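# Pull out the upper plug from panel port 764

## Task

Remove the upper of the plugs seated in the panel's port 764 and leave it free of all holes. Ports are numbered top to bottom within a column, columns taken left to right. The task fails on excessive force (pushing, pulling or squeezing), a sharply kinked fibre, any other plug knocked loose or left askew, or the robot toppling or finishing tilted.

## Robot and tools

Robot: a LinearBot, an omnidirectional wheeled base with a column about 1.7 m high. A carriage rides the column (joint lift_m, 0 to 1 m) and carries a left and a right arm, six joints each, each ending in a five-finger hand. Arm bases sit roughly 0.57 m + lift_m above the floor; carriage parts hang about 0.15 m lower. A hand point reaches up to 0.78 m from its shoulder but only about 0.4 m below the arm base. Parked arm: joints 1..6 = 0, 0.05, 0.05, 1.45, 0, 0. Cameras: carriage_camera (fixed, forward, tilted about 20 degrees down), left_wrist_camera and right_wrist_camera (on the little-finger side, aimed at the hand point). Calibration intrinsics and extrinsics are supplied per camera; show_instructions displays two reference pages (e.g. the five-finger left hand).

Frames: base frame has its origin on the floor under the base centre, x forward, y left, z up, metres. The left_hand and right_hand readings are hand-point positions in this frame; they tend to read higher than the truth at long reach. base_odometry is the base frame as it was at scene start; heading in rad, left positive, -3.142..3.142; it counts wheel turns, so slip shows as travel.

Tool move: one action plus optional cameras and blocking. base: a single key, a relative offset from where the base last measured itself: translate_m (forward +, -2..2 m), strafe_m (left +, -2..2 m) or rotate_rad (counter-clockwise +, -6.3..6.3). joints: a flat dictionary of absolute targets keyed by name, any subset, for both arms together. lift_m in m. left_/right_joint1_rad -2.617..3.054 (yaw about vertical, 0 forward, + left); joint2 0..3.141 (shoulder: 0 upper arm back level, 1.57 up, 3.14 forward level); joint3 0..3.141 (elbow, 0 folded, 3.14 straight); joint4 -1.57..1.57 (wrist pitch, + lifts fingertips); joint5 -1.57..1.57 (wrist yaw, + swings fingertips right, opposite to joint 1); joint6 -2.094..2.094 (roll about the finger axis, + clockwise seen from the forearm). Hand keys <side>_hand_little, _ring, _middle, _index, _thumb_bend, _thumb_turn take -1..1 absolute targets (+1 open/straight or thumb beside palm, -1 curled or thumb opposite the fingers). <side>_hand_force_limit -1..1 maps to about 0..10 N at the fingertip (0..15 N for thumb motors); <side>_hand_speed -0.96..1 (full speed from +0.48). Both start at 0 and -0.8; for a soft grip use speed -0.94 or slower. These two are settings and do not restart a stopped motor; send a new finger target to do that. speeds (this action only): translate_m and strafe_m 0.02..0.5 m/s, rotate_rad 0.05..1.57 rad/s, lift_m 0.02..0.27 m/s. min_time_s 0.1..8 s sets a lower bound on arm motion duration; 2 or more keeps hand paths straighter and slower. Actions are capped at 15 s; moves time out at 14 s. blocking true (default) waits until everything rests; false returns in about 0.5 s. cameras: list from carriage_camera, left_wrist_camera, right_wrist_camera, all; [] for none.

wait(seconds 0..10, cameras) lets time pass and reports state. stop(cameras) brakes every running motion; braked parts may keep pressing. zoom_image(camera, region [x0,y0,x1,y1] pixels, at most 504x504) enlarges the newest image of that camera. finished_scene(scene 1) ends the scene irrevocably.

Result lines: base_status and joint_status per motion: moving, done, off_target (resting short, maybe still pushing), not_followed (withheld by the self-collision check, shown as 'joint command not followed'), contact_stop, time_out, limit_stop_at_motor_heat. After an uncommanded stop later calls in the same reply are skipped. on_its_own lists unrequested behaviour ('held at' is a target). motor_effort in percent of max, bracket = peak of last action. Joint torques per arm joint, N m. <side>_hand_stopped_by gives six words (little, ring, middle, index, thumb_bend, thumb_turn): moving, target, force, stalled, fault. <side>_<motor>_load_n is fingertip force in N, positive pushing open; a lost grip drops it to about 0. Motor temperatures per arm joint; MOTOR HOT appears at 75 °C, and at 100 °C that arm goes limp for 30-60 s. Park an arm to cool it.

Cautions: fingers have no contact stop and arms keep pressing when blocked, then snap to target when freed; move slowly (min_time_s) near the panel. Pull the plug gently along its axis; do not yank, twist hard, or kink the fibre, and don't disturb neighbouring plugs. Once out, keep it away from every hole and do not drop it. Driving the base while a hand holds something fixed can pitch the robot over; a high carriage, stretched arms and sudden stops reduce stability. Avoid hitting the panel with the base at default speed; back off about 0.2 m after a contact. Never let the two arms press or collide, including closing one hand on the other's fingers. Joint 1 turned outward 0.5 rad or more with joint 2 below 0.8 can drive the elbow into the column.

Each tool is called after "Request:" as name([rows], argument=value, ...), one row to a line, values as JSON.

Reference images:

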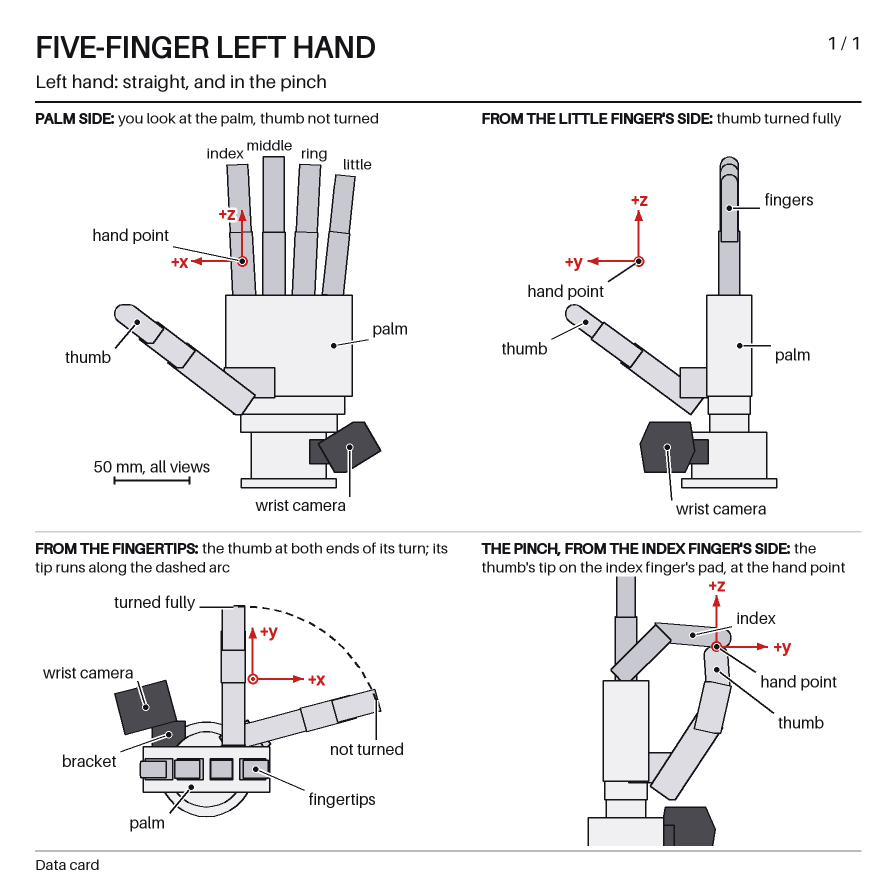

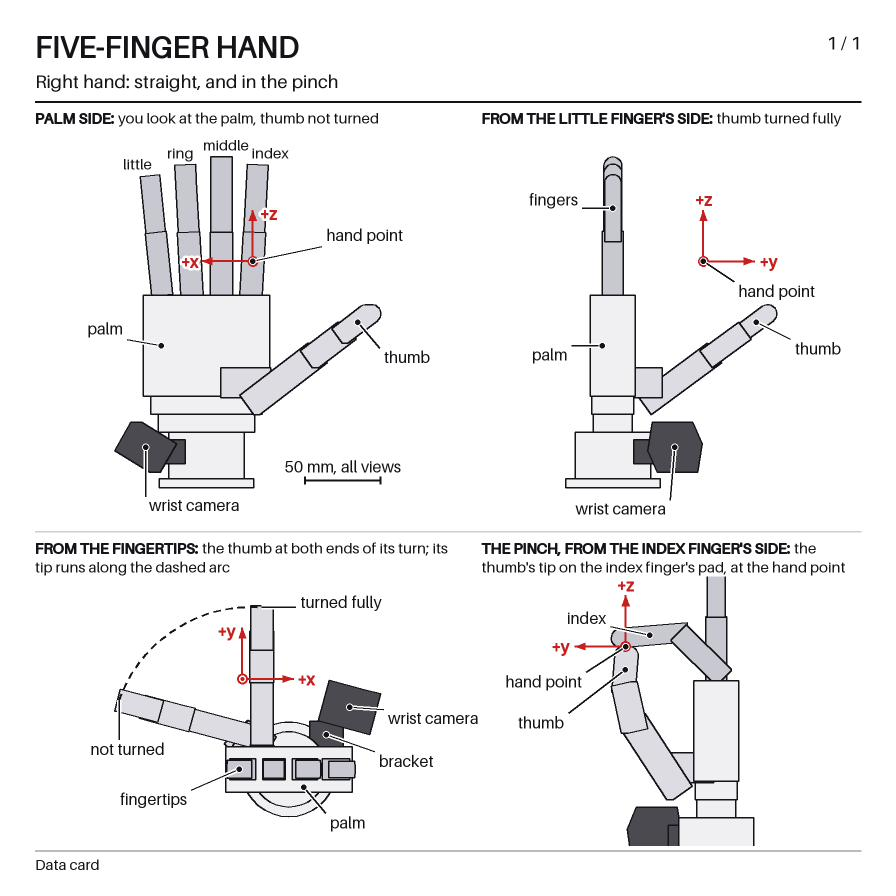

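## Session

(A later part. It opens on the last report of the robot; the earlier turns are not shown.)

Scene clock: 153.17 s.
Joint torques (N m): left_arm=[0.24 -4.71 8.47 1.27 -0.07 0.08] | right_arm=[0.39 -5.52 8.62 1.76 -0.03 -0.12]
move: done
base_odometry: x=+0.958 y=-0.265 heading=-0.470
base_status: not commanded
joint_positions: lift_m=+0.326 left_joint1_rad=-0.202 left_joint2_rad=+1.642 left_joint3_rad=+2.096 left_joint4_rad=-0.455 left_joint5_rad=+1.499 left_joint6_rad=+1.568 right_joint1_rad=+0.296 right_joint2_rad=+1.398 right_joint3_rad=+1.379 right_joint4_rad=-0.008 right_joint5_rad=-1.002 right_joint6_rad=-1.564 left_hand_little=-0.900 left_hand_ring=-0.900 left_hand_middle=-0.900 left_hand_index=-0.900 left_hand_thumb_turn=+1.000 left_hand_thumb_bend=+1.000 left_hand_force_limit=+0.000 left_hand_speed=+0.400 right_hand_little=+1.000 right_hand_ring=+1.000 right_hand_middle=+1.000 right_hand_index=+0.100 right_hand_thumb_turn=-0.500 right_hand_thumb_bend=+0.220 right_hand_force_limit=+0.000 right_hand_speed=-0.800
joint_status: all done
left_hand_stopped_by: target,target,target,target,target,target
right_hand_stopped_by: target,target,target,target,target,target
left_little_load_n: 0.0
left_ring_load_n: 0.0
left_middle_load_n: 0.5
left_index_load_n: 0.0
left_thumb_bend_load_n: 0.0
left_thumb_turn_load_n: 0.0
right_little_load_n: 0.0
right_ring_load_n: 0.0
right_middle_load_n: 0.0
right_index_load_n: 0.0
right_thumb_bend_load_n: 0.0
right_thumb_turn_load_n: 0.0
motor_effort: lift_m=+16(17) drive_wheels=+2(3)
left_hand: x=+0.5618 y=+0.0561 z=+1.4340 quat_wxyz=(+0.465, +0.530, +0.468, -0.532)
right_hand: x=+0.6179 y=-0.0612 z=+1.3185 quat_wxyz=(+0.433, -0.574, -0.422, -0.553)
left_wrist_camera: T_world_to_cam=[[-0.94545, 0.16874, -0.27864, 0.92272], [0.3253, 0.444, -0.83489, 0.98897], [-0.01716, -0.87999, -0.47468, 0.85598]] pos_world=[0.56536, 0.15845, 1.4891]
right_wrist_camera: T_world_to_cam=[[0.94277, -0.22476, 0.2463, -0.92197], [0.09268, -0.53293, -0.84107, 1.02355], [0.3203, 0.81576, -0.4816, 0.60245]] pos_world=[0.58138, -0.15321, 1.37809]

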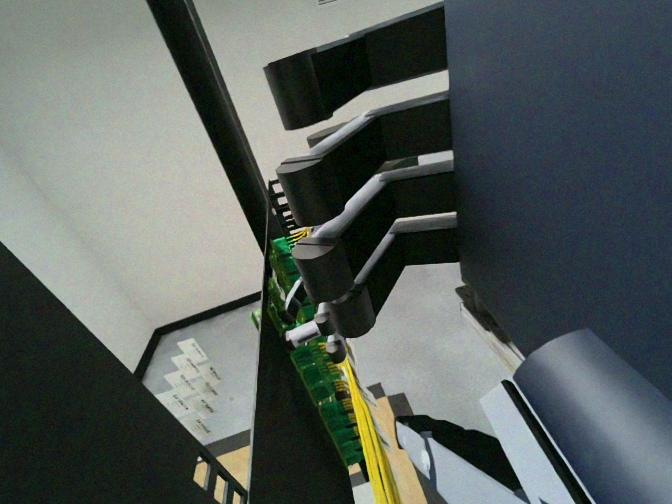

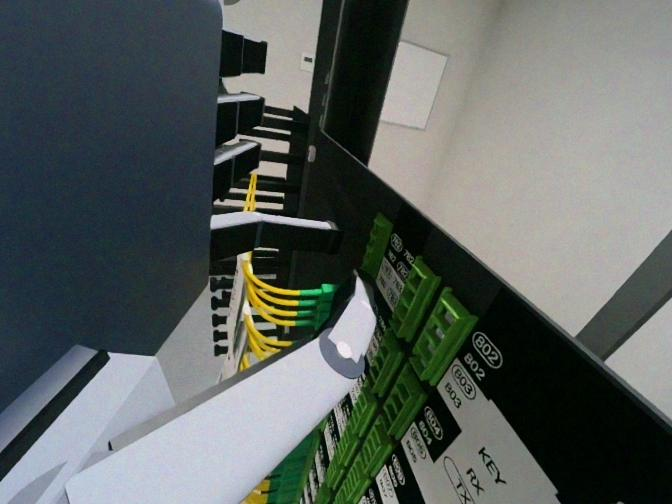

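Request:
move(joints={"lift_m": 0.3215}, speeds={"lift_m": 0.02}, cameras=["left_wrist_camera", "right_wrist_camera"])

Request:
zoom_image(camera="left_wrist_camera", region=[270, 290, 350, 360])

Request:
zoom_image(camera="right_wrist_camera", region=[280, 230, 370, 330])

Scene clock: 154.00 s.
Joint torques (N m): left_arm=[0.17 -4.82 8.54 1.26 -0.06 0.06] | right_arm=[0.38 -5.59 8.61 1.74 -0.02 -0.12]
move: done
base_odometry: x=+0.958 y=-0.265 heading=-0.470
base_status: not commanded
joint_positions: lift_m=+0.322 left_joint1_rad=-0.202 left_joint2_rad=+1.642 left_joint3_rad=+2.096 left_joint4_rad=-0.455 left_joint5_rad=+1.499 left_joint6_rad=+1.568 right_joint1_rad=+0.296 right_joint2_rad=+1.398 right_joint3_rad=+1.379 right_joint4_rad=-0.007 right_joint5_rad=-1.002 right_joint6_rad=-1.564 left_hand_little=-0.900 left_hand_ring=-0.900 left_hand_middle=-0.900 left_hand_index=-0.900 left_hand_thumb_turn=+1.000 left_hand_thumb_bend=+1.000 left_hand_force_limit=+0.000 left_hand_speed=+0.400 right_hand_little=+1.000 right_hand_ring=+1.000 right_hand_middle=+1.000 right_hand_index=+0.100 right_hand_thumb_turn=-0.500 right_hand_thumb_bend=+0.220 right_hand_force_limit=+0.000 right_hand_speed=-0.800
joint_status: all done
left_hand_stopped_by: target,target,target,target,target,target
right_hand_stopped_by: target,target,target,target,target,target
left_little_load_n: 0.0
left_ring_load_n: 0.0
left_middle_load_n: 0.0
left_index_load_n: 0.0
left_thumb_bend_load_n: 0.0
left_thumb_turn_load_n: 0.0
right_little_load_n: 0.0
right_ring_load_n: 0.0
right_middle_load_n: 0.0
right_index_load_n: 0.0
right_thumb_bend_load_n: 0.0
right_thumb_turn_load_n: 0.5
motor_effort: lift_m=+16(19) drive_wheels=+2(3)
left_hand: x=+0.5618 y=+0.0561 z=+1.4300 quat_wxyz=(+0.465, +0.530, +0.468, -0.532)
right_hand: x=+0.6179 y=-0.0612 z=+1.3146 quat_wxyz=(+0.433, -0.574, -0.422, -0.553)
left_wrist_camera: T_world_to_cam=[[-0.94554, 0.16879, -0.27831, 0.92115], [0.32503, 0.44404, -0.83498, 0.98591], [-0.01736, -0.87997, -0.47472, 0.85425]] pos_world=[0.56536, 0.15845, 1.4851]
right_wrist_camera: T_world_to_cam=[[0.94267, -0.22482, 0.24663, -0.92141], [0.09297, -0.53286, -0.84108, 1.02012], [0.32051, 0.81579, -0.48141, 0.6002]] pos_world=[0.58138, -0.15321, 1.37419]

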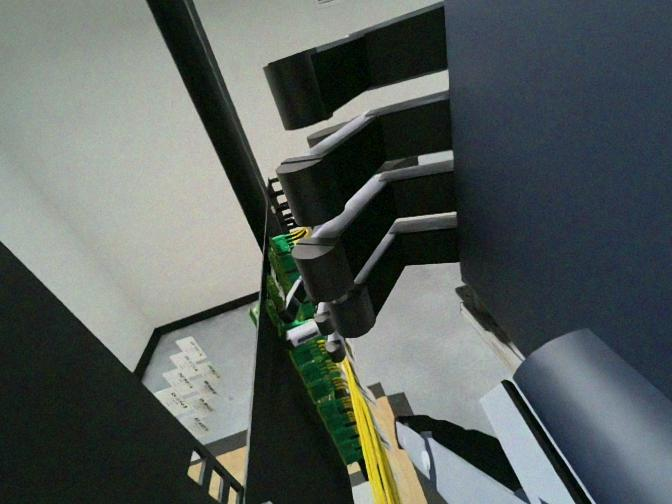

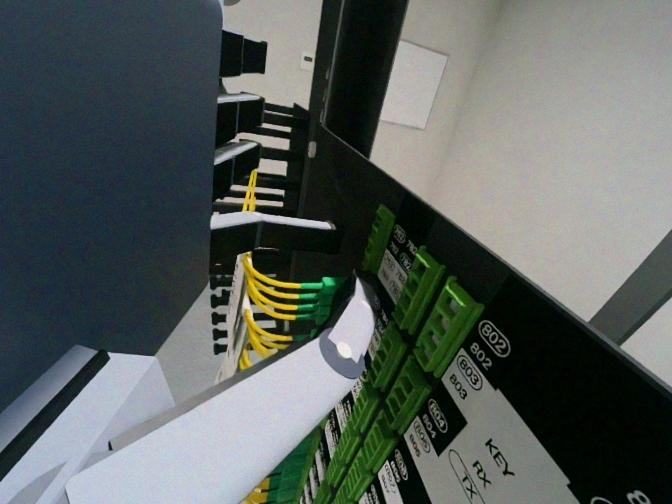

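Scaled by 6.300 from the camera's image (finer frame: 960x720).

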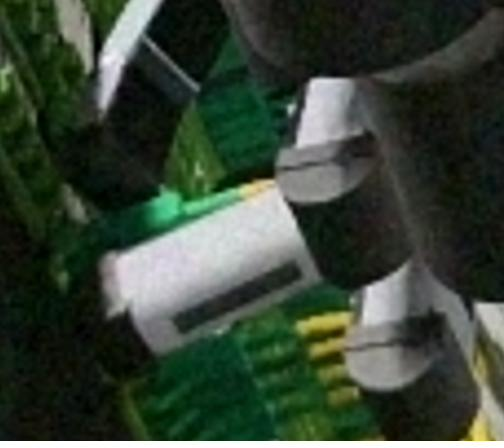

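Scaled by 5.040 from the camera's image (finer frame: 960x720).

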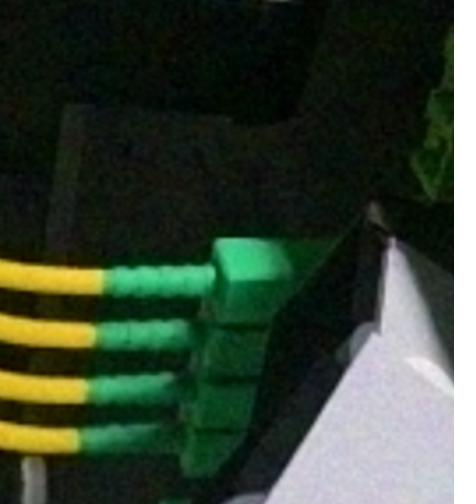

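Request:
move(joints={"right_hand_thumb_bend": 0.08, "right_hand_speed": -0.94, "right_hand_force_limit": -0.8}, cameras=["left_wrist_camera", "right_wrist_camera"])

Request:
zoom_image(camera="left_wrist_camera", region=[270, 290, 350, 360])

Request:
zoom_image(camera="right_wrist_camera", region=[280, 230, 370, 330])

Scene clock: 155.83 s.
Joint torques (N m): left_arm=[0.18 -4.79 8.58 1.25 -0.07 0.08] | right_arm=[0.42 -5.64 8.64 1.71 -0.09 -0.12]
move: off_target
base_odometry: x=+0.958 y=-0.265 heading=-0.470
base_status: not commanded
joint_positions: lift_m=+0.322 left_joint1_rad=-0.202 left_joint2_rad=+1.642 left_joint3_rad=+2.096 left_joint4_rad=-0.455 left_joint5_rad=+1.499 left_joint6_rad=+1.568 right_joint1_rad=+0.296 right_joint2_rad=+1.398 right_joint3_rad=+1.379 right_joint4_rad=-0.007 right_joint5_rad=-0.996 right_joint6_rad=-1.564 left_hand_little=-0.900 left_hand_ring=-0.900 left_hand_middle=-0.900 left_hand_index=-0.900 left_hand_thumb_turn=+1.000 left_hand_thumb_bend=+1.000 left_hand_force_limit=+0.000 left_hand_speed=+0.400 right_hand_little=+1.000 right_hand_ring=+1.000 right_hand_middle=+1.000 right_hand_index=+0.100 right_hand_thumb_turn=-0.500 right_hand_thumb_bend=+0.154 right_hand_force_limit=-0.800 right_hand_speed=-0.940
joint_status: right_hand_thumb_bend off_target (ended at +0.154, target +0.080); the others done
left_hand_stopped_by: target,target,target,target,target,target
right_hand_stopped_by: target,target,target,target,force,target
left_little_load_n: 0.0
left_ring_load_n: 0.0
left_middle_load_n: 0.0
left_index_load_n: 0.0
left_thumb_bend_load_n: 0.0
left_thumb_turn_load_n: 0.5
right_little_load_n: 0.0
right_ring_load_n: 0.0
right_middle_load_n: 0.0
right_index_load_n: 0.0
right_thumb_bend_load_n: 1.5
right_thumb_turn_load_n: 0.5
motor_effort: lift_m=+16(18) drive_wheels=+2(3)
left_hand: x=+0.5618 y=+0.0561 z=+1.4300 quat_wxyz=(+0.465, +0.530, +0.468, -0.532)
right_hand: x=+0.6190 y=-0.0619 z=+1.3145 quat_wxyz=(+0.431, -0.575, -0.421, -0.554)
left_wrist_camera: T_world_to_cam=[[-0.94554, 0.16879, -0.27831, 0.92115], [0.32503, 0.44404, -0.83498, 0.98591], [-0.01736, -0.87997, -0.47472, 0.85425]] pos_world=[0.56536, 0.15845, 1.4851]
right_wrist_camera: T_world_to_cam=[[0.94118, -0.23091, 0.24671, -0.92216], [0.08953, -0.53359, -0.84099, 1.02157], [0.32583, 0.81361, -0.48153, 0.59719]] pos_world=[0.58186, -0.15372, 1.37419]

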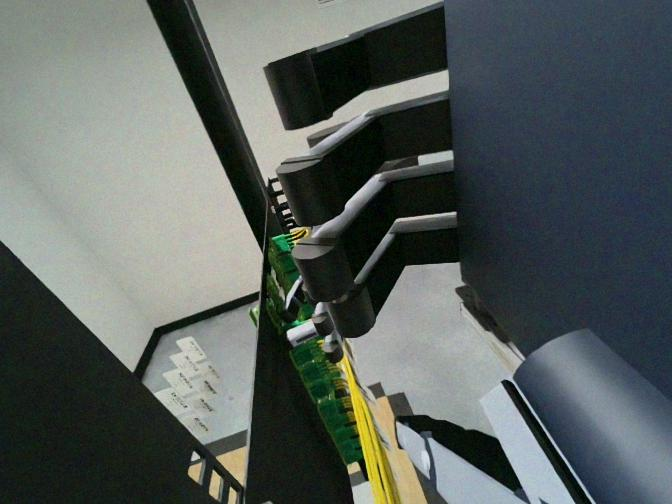

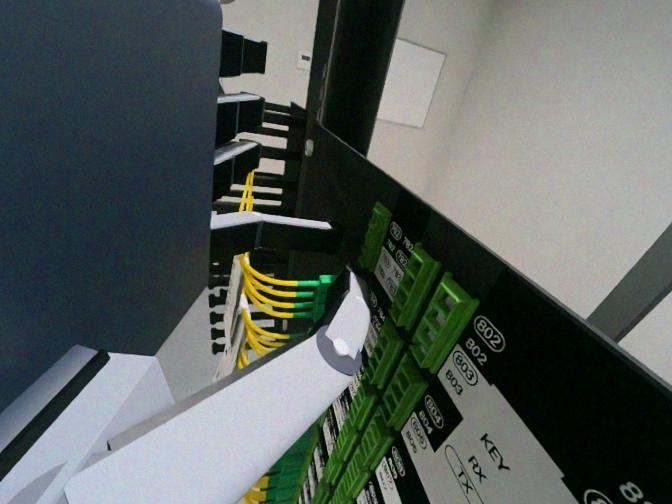

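Scaled by 6.300 from the camera's image (finer frame: 960x720).

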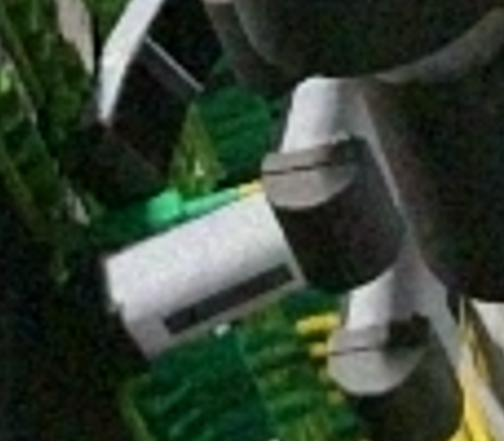

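Scaled by 5.040 from the camera's image (finer frame: 960x720).

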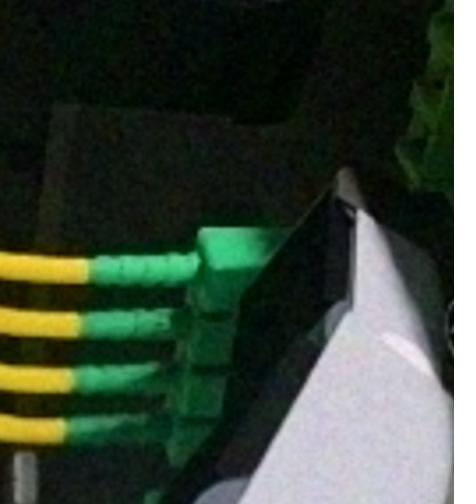

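Request:
move(joints={"right_hand_thumb_bend": 0.2, "right_hand_speed": -0.8})

Request:
move(base={"strafe_m": -0.0035}, joints={"lift_m": 0.3202}, speeds={"strafe_m": 0.02, "lift_m": 0.02})

Request:
move(joints={"right_hand_thumb_bend": 0.1, "right_hand_speed": -0.94}, cameras=["left_wrist_camera", "right_wrist_camera"])

Request:
zoom_image(camera="left_wrist_camera", region=[270, 290, 350, 360])

Request:
zoom_image(camera="right_wrist_camera", region=[280, 230, 370, 330])

Scene clock: 157.10 s.
Joint torques (N m): left_arm=[0.18 -4.79 8.49 1.28 -0.06 0.09] | right_arm=[0.39 -5.59 8.61 1.7 -0.09 -0.12]
move: done
base_odometry: x=+0.958 y=-0.265 heading=-0.470
base_status: not commanded
joint_positions: lift_m=+0.322 left_joint1_rad=-0.202 left_joint2_rad=+1.642 left_joint3_rad=+2.096 left_joint4_rad=-0.455 left_joint5_rad=+1.499 left_joint6_rad=+1.568 right_joint1_rad=+0.296 right_joint2_rad=+1.398 right_joint3_rad=+1.379 right_joint4_rad=-0.007 right_joint5_rad=-0.996 right_joint6_rad=-1.564 left_hand_little=-0.900 left_hand_ring=-0.900 left_hand_middle=-0.900 left_hand_index=-0.900 left_hand_thumb_turn=+1.000 left_hand_thumb_bend=+1.000 left_hand_force_limit=+0.000 left_hand_speed=+0.400 right_hand_little=+1.000 right_hand_ring=+1.000 right_hand_middle=+1.000 right_hand_index=+0.100 right_hand_thumb_turn=-0.500 right_hand_thumb_bend=+0.200 right_hand_force_limit=-0.800 right_hand_speed=-0.800
joint_status: all done
left_hand_stopped_by: target,target,target,target,target,target
right_hand_stopped_by: target,target,target,target,target,target
left_little_load_n: 0.0
left_ring_load_n: 0.0
left_middle_load_n: 0.0
left_index_load_n: 0.0
left_thumb_bend_load_n: 0.0
left_thumb_turn_load_n: 0.0
right_little_load_n: 0.0
right_ring_load_n: -0.5
right_middle_load_n: 0.0
right_index_load_n: 0.0
right_thumb_bend_load_n: 0.0
right_thumb_turn_load_n: 0.0
motor_effort: lift_m=+17(18) drive_wheels=+2(3)
left_hand: x=+0.5618 y=+0.0561 z=+1.4300 quat_wxyz=(+0.465, +0.530, +0.468, -0.532)
right_hand: x=+0.6189 y=-0.0618 z=+1.3145 quat_wxyz=(+0.431, -0.575, -0.421, -0.554)
pictures: none

Scene clock: 157.67 s.
Joint torques (N m): left_arm=[0.21 -4.79 8.61 1.27 -0.06 0.06] | right_arm=[0.43 -5.81 8.55 1.72 -0.07 -0.12]
move: done
base_odometry: x=+0.957 y=-0.268 heading=-0.469
base_status: done
joint_positions: lift_m=+0.321 left_joint1_rad=-0.201 left_joint2_rad=+1.642 left_joint3_rad=+2.096 left_joint4_rad=-0.456 left_joint5_rad=+1.498 left_joint6_rad=+1.568 right_joint1_rad=+0.297 right_joint2_rad=+1.400 right_joint3_rad=+1.379 right_joint4_rad=-0.007 right_joint5_rad=-0.996 right_joint6_rad=-1.564 left_hand_little=-0.900 left_hand_ring=-0.900 left_hand_middle=-0.900 left_hand_index=-0.900 left_hand_thumb_turn=+1.000 left_hand_thumb_bend=+1.000 left_hand_force_limit=+0.000 left_hand_speed=+0.400 right_hand_little=+1.000 right_hand_ring=+1.000 right_hand_middle=+1.000 right_hand_index=+0.100 right_hand_thumb_turn=-0.500 right_hand_thumb_bend=+0.200 right_hand_force_limit=-0.800 right_hand_speed=-0.800
joint_status: all done
left_hand_stopped_by: target,target,target,target,target,target
right_hand_stopped_by: target,target,target,target,target,target
left_little_load_n: 0.0
left_ring_load_n: 0.0
left_middle_load_n: 0.0
left_index_load_n: 0.0
left_thumb_bend_load_n: 0.0
left_thumb_turn_load_n: 0.0
right_little_load_n: 0.0
right_ring_load_n: 0.0
right_middle_load_n: 0.0
right_index_load_n: 0.0
right_thumb_bend_load_n: 0.0
right_thumb_turn_load_n: 0.5
motor_effort: lift_m=+17(18) drive_wheels=+3(6)
left_hand: x=+0.5622 y=+0.0564 z=+1.4286 quat_wxyz=(+0.465, +0.530, +0.468, -0.532)
right_hand: x=+0.6190 y=-0.0614 z=+1.3128 quat_wxyz=(+0.431, -0.575, -0.421, -0.554)
pictures: none

Scene clock: 159.30 s.
Joint torques (N m): left_arm=[0.16 -4.78 8.5 1.26 -0.07 0.08] | right_arm=[0.34 -5.74 8.64 1.71 -0.09 -0.12]
move: done
base_odometry: x=+0.957 y=-0.268 heading=-0.469
base_status: not commanded
joint_positions: lift_m=+0.321 left_joint1_rad=-0.201 left_joint2_rad=+1.642 left_joint3_rad=+2.096 left_joint4_rad=-0.456 left_joint5_rad=+1.498 left_joint6_rad=+1.568 right_joint1_rad=+0.297 right_joint2_rad=+1.400 right_joint3_rad=+1.379 right_joint4_rad=-0.007 right_joint5_rad=-0.996 right_joint6_rad=-1.564 left_hand_little=-0.900 left_hand_ring=-0.900 left_hand_middle=-0.900 left_hand_index=-0.900 left_hand_thumb_turn=+1.000 left_hand_thumb_bend=+1.000 left_hand_force_limit=+0.000 left_hand_speed=+0.400 right_hand_little=+1.000 right_hand_ring=+1.000 right_hand_middle=+1.000 right_hand_index=+0.100 right_hand_thumb_turn=-0.500 right_hand_thumb_bend=+0.100 right_hand_force_limit=-0.800 right_hand_speed=-0.940
joint_status: all done
left_hand_stopped_by: target,target,target,target,target,target
right_hand_stopped_by: target,target,target,target,target,target
left_little_load_n: 0.0
left_ring_load_n: 0.0
left_middle_load_n: 0.0
left_index_load_n: 0.0
left_thumb_bend_load_n: 0.0
left_thumb_turn_load_n: 0.0
right_little_load_n: 0.0
right_ring_load_n: 0.0
right_middle_load_n: 0.0
right_index_load_n: 0.5
right_thumb_bend_load_n: 0.5
right_thumb_turn_load_n: 0.0
motor_effort: lift_m=+17(19) drive_wheels=+2(3)
left_hand: x=+0.5622 y=+0.0564 z=+1.4286 quat_wxyz=(+0.465, +0.530, +0.468, -0.532)
right_hand: x=+0.6190 y=-0.0614 z=+1.3128 quat_wxyz=(+0.431, -0.575, -0.421, -0.553)
left_wrist_camera: T_world_to_cam=[[-0.94591, 0.16733, -0.27796, 0.92081], [0.32404, 0.44463, -0.83505, 0.98511], [-0.01614, -0.87995, -0.4748, 0.85329]] pos_world=[0.56556, 0.15876, 1.4837]
right_wrist_camera: T_world_to_cam=[[0.94181, -0.22935, 0.24575, -0.92065], [0.08946, -0.53369, -0.84094, 1.02028], [0.32402, 0.81399, -0.48211, 0.5979]] pos_world=[0.58207, -0.15332, 1.37249]

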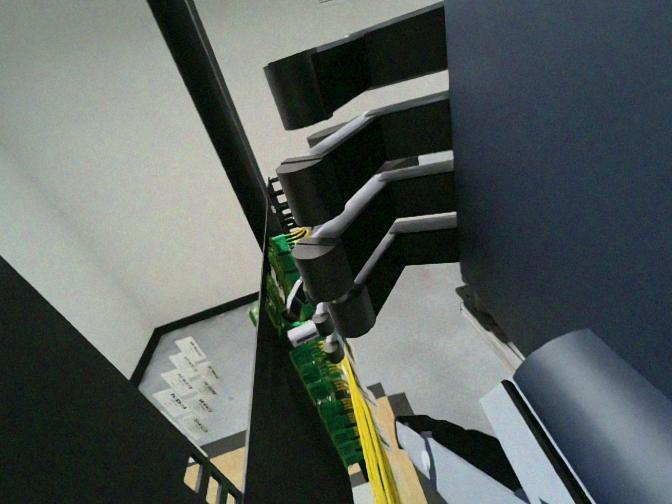

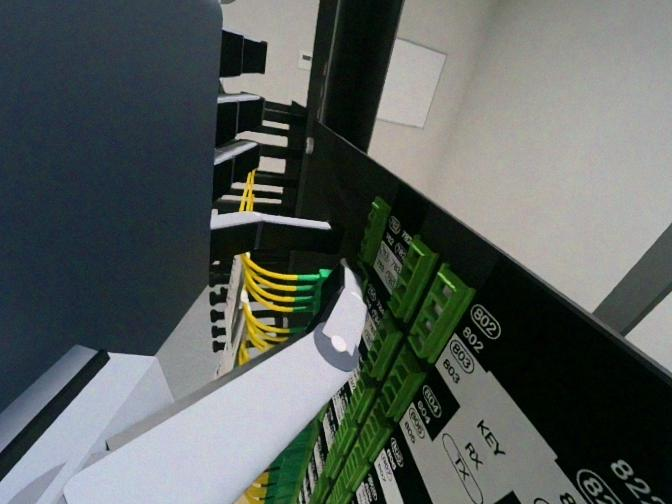

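Scaled by 6.300 from the camera's image (finer frame: 960x720).

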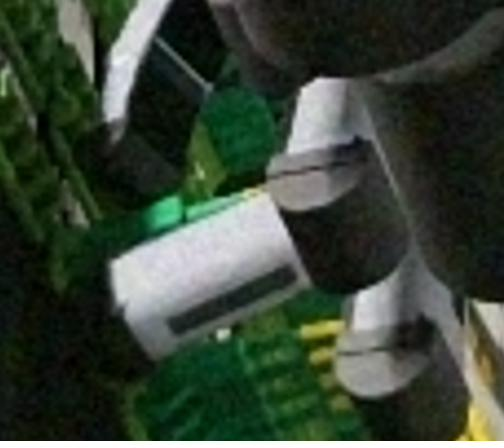

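Scaled by 5.040 from the camera's image (finer frame: 960x720).

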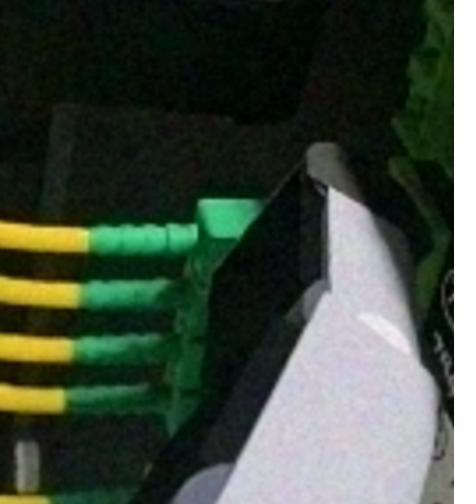

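Request:
move(base={"translate_m": 0.004}, speeds={"translate_m": 0.02}, cameras=["left_wrist_camera", "right_wrist_camera"])

Request:
zoom_image(camera="left_wrist_camera", region=[270, 290, 350, 360])

Request:
zoom_image(camera="right_wrist_camera", region=[280, 230, 370, 330])

Scene clock: 160.23 s.
Joint torques (N m): left_arm=[0.13 -4.78 8.47 1.25 -0.11 0.08] | right_arm=[0.38 -5.74 8.62 1.72 -0.08 -0.12]
move: done
base_odometry: x=+0.960 y=-0.270 heading=-0.469
base_status: done
joint_positions: lift_m=+0.321 left_joint1_rad=-0.201 left_joint2_rad=+1.642 left_joint3_rad=+2.097 left_joint4_rad=-0.456 left_joint5_rad=+1.499 left_joint6_rad=+1.568 right_joint1_rad=+0.297 right_joint2_rad=+1.400 right_joint3_rad=+1.380 right_joint4_rad=-0.006 right_joint5_rad=-0.997 right_joint6_rad=-1.565 left_hand_little=-0.900 left_hand_ring=-0.900 left_hand_middle=-0.900 left_hand_index=-0.900 left_hand_thumb_turn=+1.000 left_hand_thumb_bend=+1.000 left_hand_force_limit=+0.000 left_hand_speed=+0.400 right_hand_little=+1.000 right_hand_ring=+1.000 right_hand_middle=+1.000 right_hand_index=+0.100 right_hand_thumb_turn=-0.500 right_hand_thumb_bend=+0.100 right_hand_force_limit=-0.800 right_hand_speed=-0.940
joint_status: not commanded
left_hand_stopped_by: target,target,target,target,target,target
right_hand_stopped_by: target,target,target,target,target,target
left_little_load_n: 0.0
left_ring_load_n: 0.0
left_middle_load_n: 0.0
left_index_load_n: 0.0
left_thumb_bend_load_n: 0.0
left_thumb_turn_load_n: 0.0
right_little_load_n: 0.0
right_ring_load_n: 0.0
right_middle_load_n: -0.5
right_index_load_n: 0.0
right_thumb_bend_load_n: 0.5
right_thumb_turn_load_n: 0.0
motor_effort: lift_m=+18(18) drive_wheels=+1(7)
left_hand: x=+0.5618 y=+0.0564 z=+1.4290 quat_wxyz=(+0.465, +0.530, +0.468, -0.532)
right_hand: x=+0.6189 y=-0.0614 z=+1.3135 quat_wxyz=(+0.431, -0.574, -0.421, -0.554)
left_wrist_camera: T_world_to_cam=[[-0.94539, 0.1684, -0.27907, 0.92173], [0.32552, 0.44404, -0.83479, 0.98445], [-0.01666, -0.88004, -0.4746, 0.85349]] pos_world=[0.56517, 0.15876, 1.4841]
right_wrist_camera: T_world_to_cam=[[0.94135, -0.22917, 0.24766, -0.92304], [0.09141, -0.53333, -0.84095, 1.01974], [0.32481, 0.81427, -0.4811, 0.59641]] pos_world=[0.58197, -0.15332, 1.3731]

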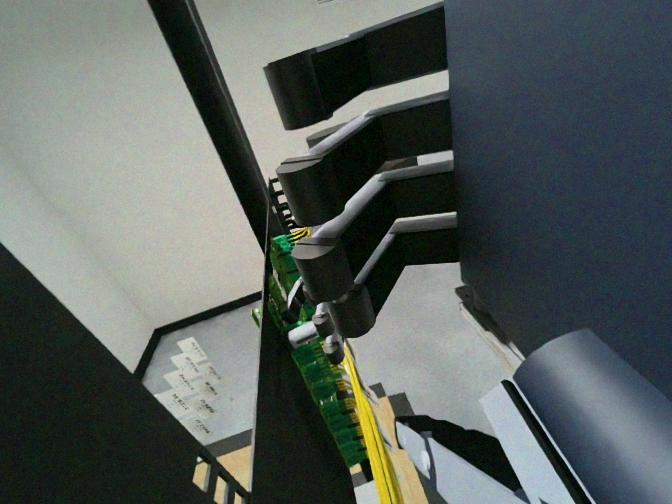

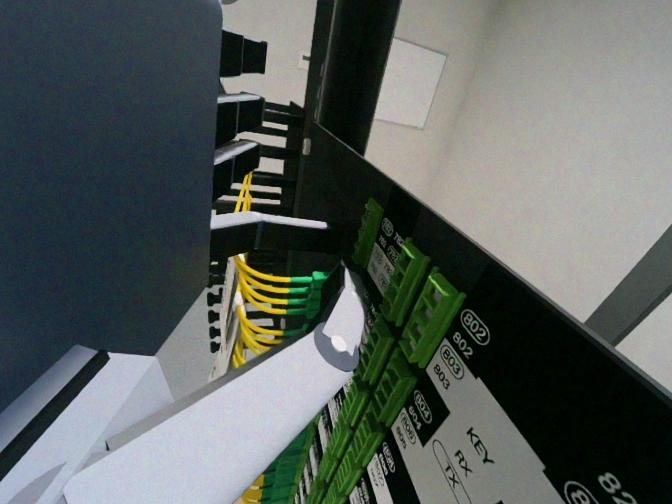

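Scaled by 6.300 from the camera's image (finer frame: 960x720).

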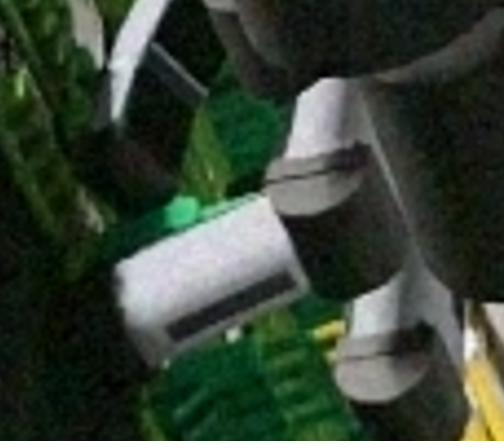

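Scaled by 5.040 from the camera's image (finer frame: 960x720).

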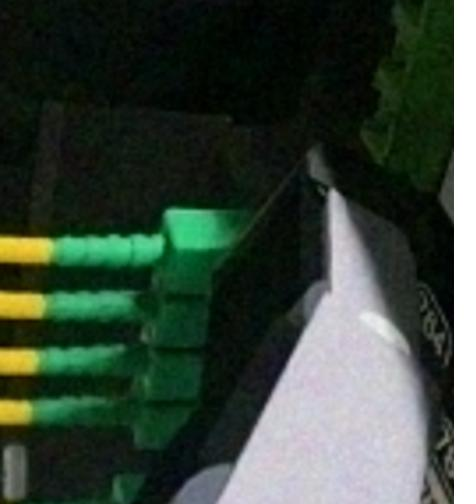

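Request:
move(base={"translate_m": 0.0035}, joints={"lift_m": 0.3205}, speeds={"translate_m": 0.02, "lift_m": 0.02}, cameras=["left_wrist_camera", "right_wrist_camera"])

Request:
zoom_image(camera="left_wrist_camera", region=[270, 290, 350, 360])

Request:
zoom_image(camera="right_wrist_camera", region=[280, 210, 370, 310])

Scene clock: 161.13 s.
Joint torques (N m): left_arm=[0.09 -4.7 8.43 1.24 -0.08 0.06] | right_arm=[0.32 -5.6 8.47 1.7 0.04 -0.12]
move: done
base_odometry: x=+0.963 y=-0.271 heading=-0.470
base_status: done
joint_positions: lift_m=+0.321 left_joint1_rad=-0.201 left_joint2_rad=+1.642 left_joint3_rad=+2.097 left_joint4_rad=-0.456 left_joint5_rad=+1.499 left_joint6_rad=+1.568 right_joint1_rad=+0.297 right_joint2_rad=+1.400 right_joint3_rad=+1.380 right_joint4_rad=-0.006 right_joint5_rad=-1.007 right_joint6_rad=-1.565 left_hand_little=-0.900 left_hand_ring=-0.900 left_hand_middle=-0.900 left_hand_index=-0.900 left_hand_thumb_turn=+1.000 left_hand_thumb_bend=+1.000 left_hand_force_limit=+0.000 left_hand_speed=+0.400 right_hand_little=+1.000 right_hand_ring=+1.000 right_hand_middle=+1.000 right_hand_index=+0.100 right_hand_thumb_turn=-0.500 right_hand_thumb_bend=+0.100 right_hand_force_limit=-0.800 right_hand_speed=-0.940
joint_status: all done
left_hand_stopped_by: target,target,target,target,target,target
right_hand_stopped_by: target,target,target,target,target,target
left_little_load_n: 0.5
left_ring_load_n: 0.0
left_middle_load_n: 0.0
left_index_load_n: 0.0
left_thumb_bend_load_n: 0.0
left_thumb_turn_load_n: 0.0
right_little_load_n: 0.0
right_ring_load_n: 0.0
right_middle_load_n: 0.0
right_index_load_n: 0.0
right_thumb_bend_load_n: 0.0
right_thumb_turn_load_n: 0.5
motor_effort: lift_m=+18(20) drive_wheels=+3(6)
left_hand: x=+0.5618 y=+0.0564 z=+1.4290 quat_wxyz=(+0.465, +0.530, +0.468, -0.532)
right_hand: x=+0.6172 y=-0.0602 z=+1.3136 quat_wxyz=(+0.434, -0.572, -0.424, -0.552)
left_wrist_camera: T_world_to_cam=[[-0.94549, 0.16836, -0.27874, 0.9214], [0.32521, 0.44414, -0.83486, 0.98468], [-0.01676, -0.88, -0.47468, 0.85365]] pos_world=[0.56526, 0.15876, 1.4841]
right_wrist_camera: T_world_to_cam=[[0.94361, -0.21951, 0.24784, -0.92212], [0.09716, -0.53203, -0.84113, 1.01745], [0.3165, 0.81778, -0.4807, 0.6009]] pos_world=[0.58109, -0.1525, 1.3732]

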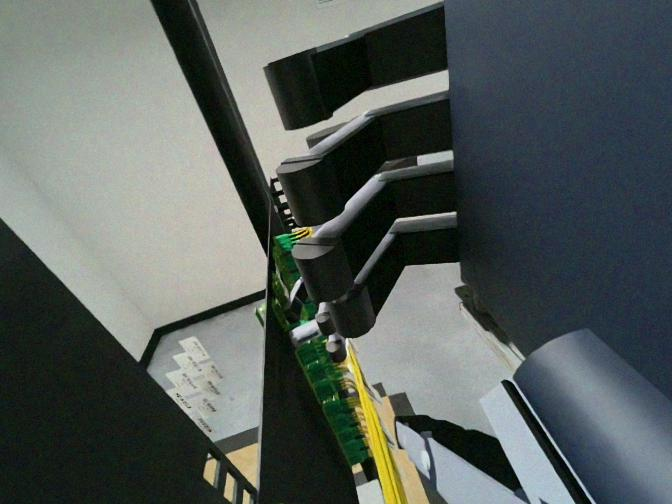

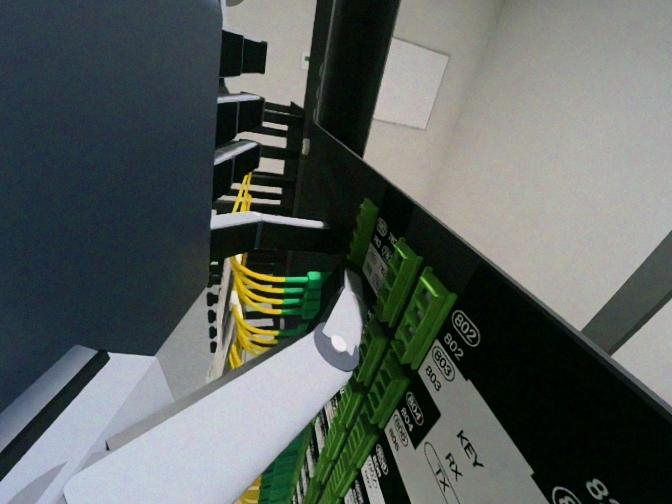

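Scaled by 6.300 from the camera's image (finer frame: 960x720).

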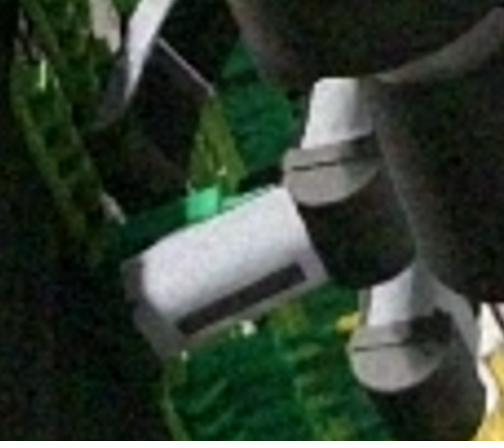

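Scaled by 5.040 from the camera's image (finer frame: 960x720).

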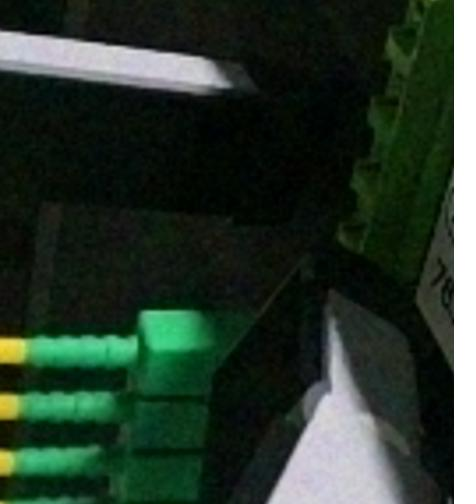

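Request:
zoom_image(camera="right_wrist_camera", region=[310, 235, 380, 295])

Request:
zoom_image(camera="left_wrist_camera", region=[260, 280, 320, 340])

Scaled by 7.200 from the camera's image (finer frame: 960x720).

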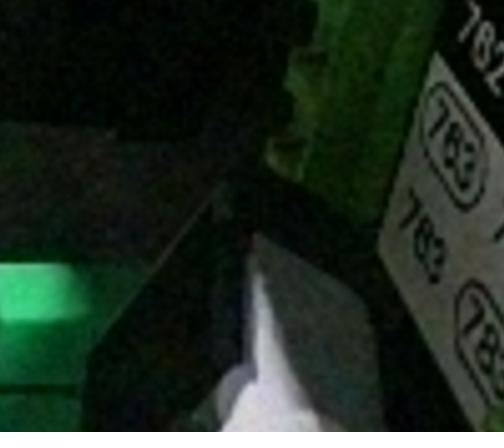

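Scaled by 8.400 from the camera's image (finer frame: 960x720).

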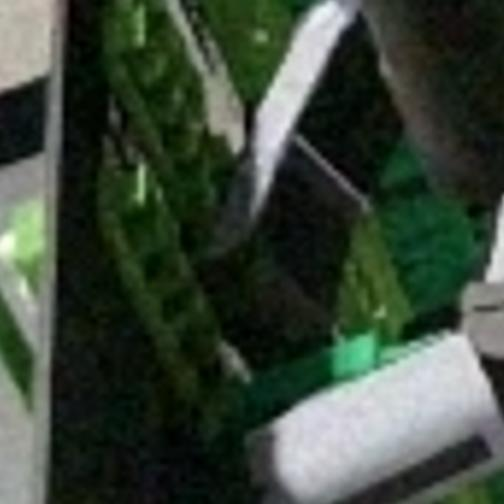

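Request:
move(base={"strafe_m": -0.0025}, speeds={"strafe_m": 0.02})

Request:
move(joints={"right_hand_thumb_bend": 0.06})

Request:
move(base={"translate_m": 0.002}, speeds={"translate_m": 0.02}, cameras=["left_wrist_camera", "right_wrist_camera"])

Request:
zoom_image(camera="left_wrist_camera", region=[260, 280, 340, 350])

Request:
zoom_image(camera="right_wrist_camera", region=[280, 210, 380, 310])

Scene clock: 164.13 s.
Joint torques (N m): left_arm=[0.1 -4.75 8.42 1.28 -0.07 0.07] | right_arm=[0.24 -5.81 8.57 1.7 0.05 -0.11]
move: done
base_odometry: x=+0.962 y=-0.274 heading=-0.469
base_status: done
joint_positions: lift_m=+0.321 left_joint1_rad=-0.201 left_joint2_rad=+1.642 left_joint3_rad=+2.097 left_joint4_rad=-0.456 left_joint5_rad=+1.498 left_joint6_rad=+1.568 right_joint1_rad=+0.298 right_joint2_rad=+1.400 right_joint3_rad=+1.380 right_joint4_rad=-0.006 right_joint5_rad=-1.005 right_joint6_rad=-1.565 left_hand_little=-0.900 left_hand_ring=-0.900 left_hand_middle=-0.900 left_hand_index=-0.900 left_hand_thumb_turn=+1.000 left_hand_thumb_bend=+1.000 left_hand_force_limit=+0.000 left_hand_speed=+0.400 right_hand_little=+1.000 right_hand_ring=+1.000 right_hand_middle=+1.000 right_hand_index=+0.100 right_hand_thumb_turn=-0.500 right_hand_thumb_bend=+0.100 right_hand_force_limit=-0.800 right_hand_speed=-0.940
joint_status: not commanded
left_hand_stopped_by: target,target,target,target,target,target
right_hand_stopped_by: target,target,target,target,target,target
left_little_load_n: 0.0
left_ring_load_n: 0.0
left_middle_load_n: 0.0
left_index_load_n: 0.0
left_thumb_bend_load_n: 0.0
left_thumb_turn_load_n: 0.0
right_little_load_n: 0.0
right_ring_load_n: 0.0
right_middle_load_n: 0.0
right_index_load_n: 0.0
right_thumb_bend_load_n: 0.0
right_thumb_turn_load_n: 0.0
motor_effort: lift_m=+18(20) drive_wheels=-2(5)
left_hand: x=+0.5621 y=+0.0565 z=+1.4289 quat_wxyz=(+0.466, +0.530, +0.468, -0.532)
right_hand: x=+0.6173 y=-0.0602 z=+1.3136 quat_wxyz=(+0.434, -0.572, -0.424, -0.552)
pictures: none

Scene clock: 165.07 s.
Joint torques (N m): left_arm=[0.09 -4.79 8.38 1.25 -0.06 0.07] | right_arm=[0.28 -5.72 8.54 1.7 0.02 -0.11]
move: done
base_odometry: x=+0.962 y=-0.274 heading=-0.469
base_status: not commanded
joint_positions: lift_m=+0.321 left_joint1_rad=-0.201 left_joint2_rad=+1.642 left_joint3_rad=+2.097 left_joint4_rad=-0.456 left_joint5_rad=+1.498 left_joint6_rad=+1.568 right_joint1_rad=+0.298 right_joint2_rad=+1.400 right_joint3_rad=+1.380 right_joint4_rad=-0.006 right_joint5_rad=-1.005 right_joint6_rad=-1.565 left_hand_little=-0.900 left_hand_ring=-0.900 left_hand_middle=-0.900 left_hand_index=-0.900 left_hand_thumb_turn=+1.000 left_hand_thumb_bend=+1.000 left_hand_force_limit=+0.000 left_hand_speed=+0.400 right_hand_little=+1.000 right_hand_ring=+1.000 right_hand_middle=+1.000 right_hand_index=+0.100 right_hand_thumb_turn=-0.500 right_hand_thumb_bend=+0.060 right_hand_force_limit=-0.800 right_hand_speed=-0.940
joint_status: all done
left_hand_stopped_by: target,target,target,target,target,target
right_hand_stopped_by: target,target,target,target,target,target
left_little_load_n: 0.0
left_ring_load_n: 0.0
left_middle_load_n: 0.0
left_index_load_n: 0.0
left_thumb_bend_load_n: 0.0
left_thumb_turn_load_n: 0.0
right_little_load_n: 0.0
right_ring_load_n: 0.0
right_middle_load_n: 0.0
right_index_load_n: 0.0
right_thumb_bend_load_n: 0.0
right_thumb_turn_load_n: 0.0
motor_effort: lift_m=+19(20) drive_wheels=-2(2)
left_hand: x=+0.5621 y=+0.0565 z=+1.4289 quat_wxyz=(+0.466, +0.530, +0.468, -0.532)
right_hand: x=+0.6173 y=-0.0602 z=+1.3136 quat_wxyz=(+0.434, -0.572, -0.424, -0.552)
pictures: none

Scene clock: 165.67 s.
Joint torques (N m): left_arm=[0.13 -5.04 8.42 1.25 -0.07 0.07] | right_arm=[0.31 -5.7 8.59 1.69 0.12 -0.12]
move: done
base_odometry: x=+0.964 y=-0.274 heading=-0.469
base_status: done
joint_positions: lift_m=+0.321 left_joint1_rad=-0.201 left_joint2_rad=+1.645 left_joint3_rad=+2.097 left_joint4_rad=-0.456 left_joint5_rad=+1.498 left_joint6_rad=+1.568 right_joint1_rad=+0.298 right_joint2_rad=+1.400 right_joint3_rad=+1.380 right_joint4_rad=-0.006 right_joint5_rad=-1.014 right_joint6_rad=-1.565 left_hand_little=-0.900 left_hand_ring=-0.900 left_hand_middle=-0.900 left_hand_index=-0.900 left_hand_thumb_turn=+1.000 left_hand_thumb_bend=+1.000 left_hand_force_limit=+0.000 left_hand_speed=+0.400 right_hand_little=+1.000 right_hand_ring=+1.000 right_hand_middle=+1.000 right_hand_index=+0.100 right_hand_thumb_turn=-0.500 right_hand_thumb_bend=+0.060 right_hand_force_limit=-0.800 right_hand_speed=-0.940
joint_status: not commanded
left_hand_stopped_by: target,target,target,target,target,target
right_hand_stopped_by: target,target,target,target,target,target
left_little_load_n: 0.0
left_ring_load_n: 0.0
left_middle_load_n: 0.0
left_index_load_n: 0.0
left_thumb_bend_load_n: 0.0
left_thumb_turn_load_n: 0.0
right_little_load_n: 0.0
right_ring_load_n: 0.0
right_middle_load_n: 0.0
right_index_load_n: 0.0
right_thumb_bend_load_n: 0.5
right_thumb_turn_load_n: 0.5
motor_effort: lift_m=+20(20) drive_wheels=+1(6)
left_hand: x=+0.5632 y=+0.0563 z=+1.4278 quat_wxyz=(+0.465, +0.529, +0.469, -0.533)
right_hand: x=+0.6159 y=-0.0593 z=+1.3138 quat_wxyz=(+0.436, -0.570, -0.426, -0.551)
left_wrist_camera: T_world_to_cam=[[-0.94664, 0.16748, -0.27537, 0.91832], [0.32183, 0.44506, -0.83567, 0.98632], [-0.0174, -0.8797, -0.47521, 0.85408]] pos_world=[0.56675, 0.15856, 1.48298]
right_wrist_camera: T_world_to_cam=[[0.945, -0.21272, 0.24842, -0.92204], [0.10158, -0.53111, -0.84119, 1.01557], [0.31088, 0.82017, -0.48029, 0.60369]] pos_world=[0.5805, -0.15189, 1.3733]

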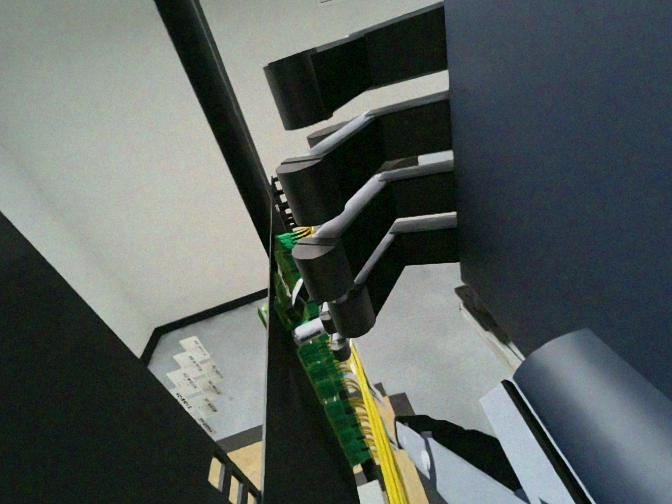

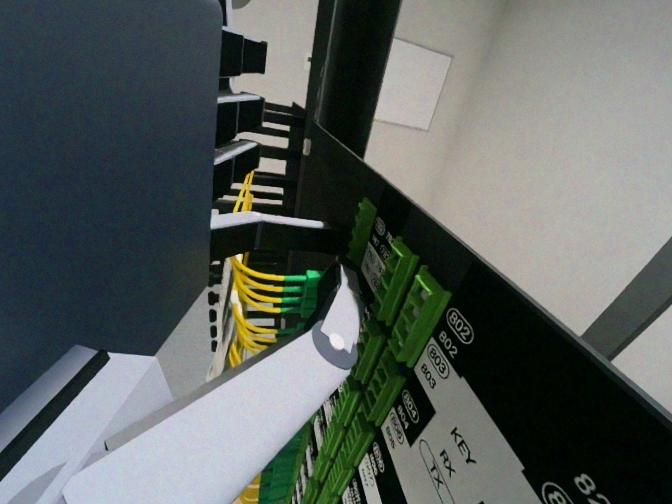

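Scaled by 6.300 from the camera's image (finer frame: 960x720).

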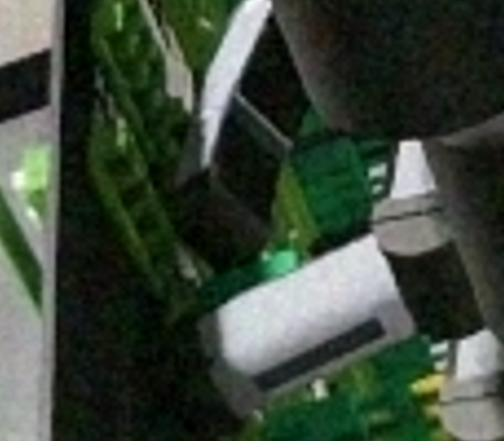

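Scaled by 5.040 from the camera's image (finer frame: 960x720).

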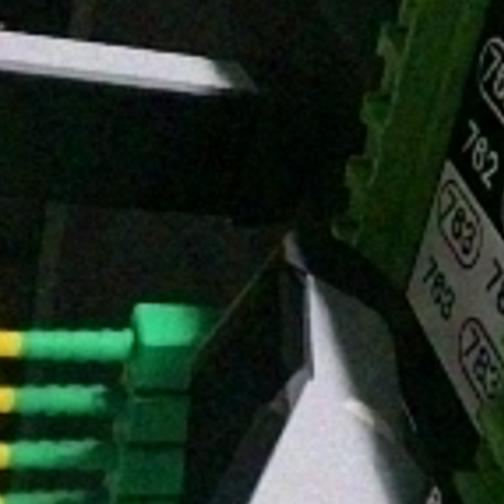

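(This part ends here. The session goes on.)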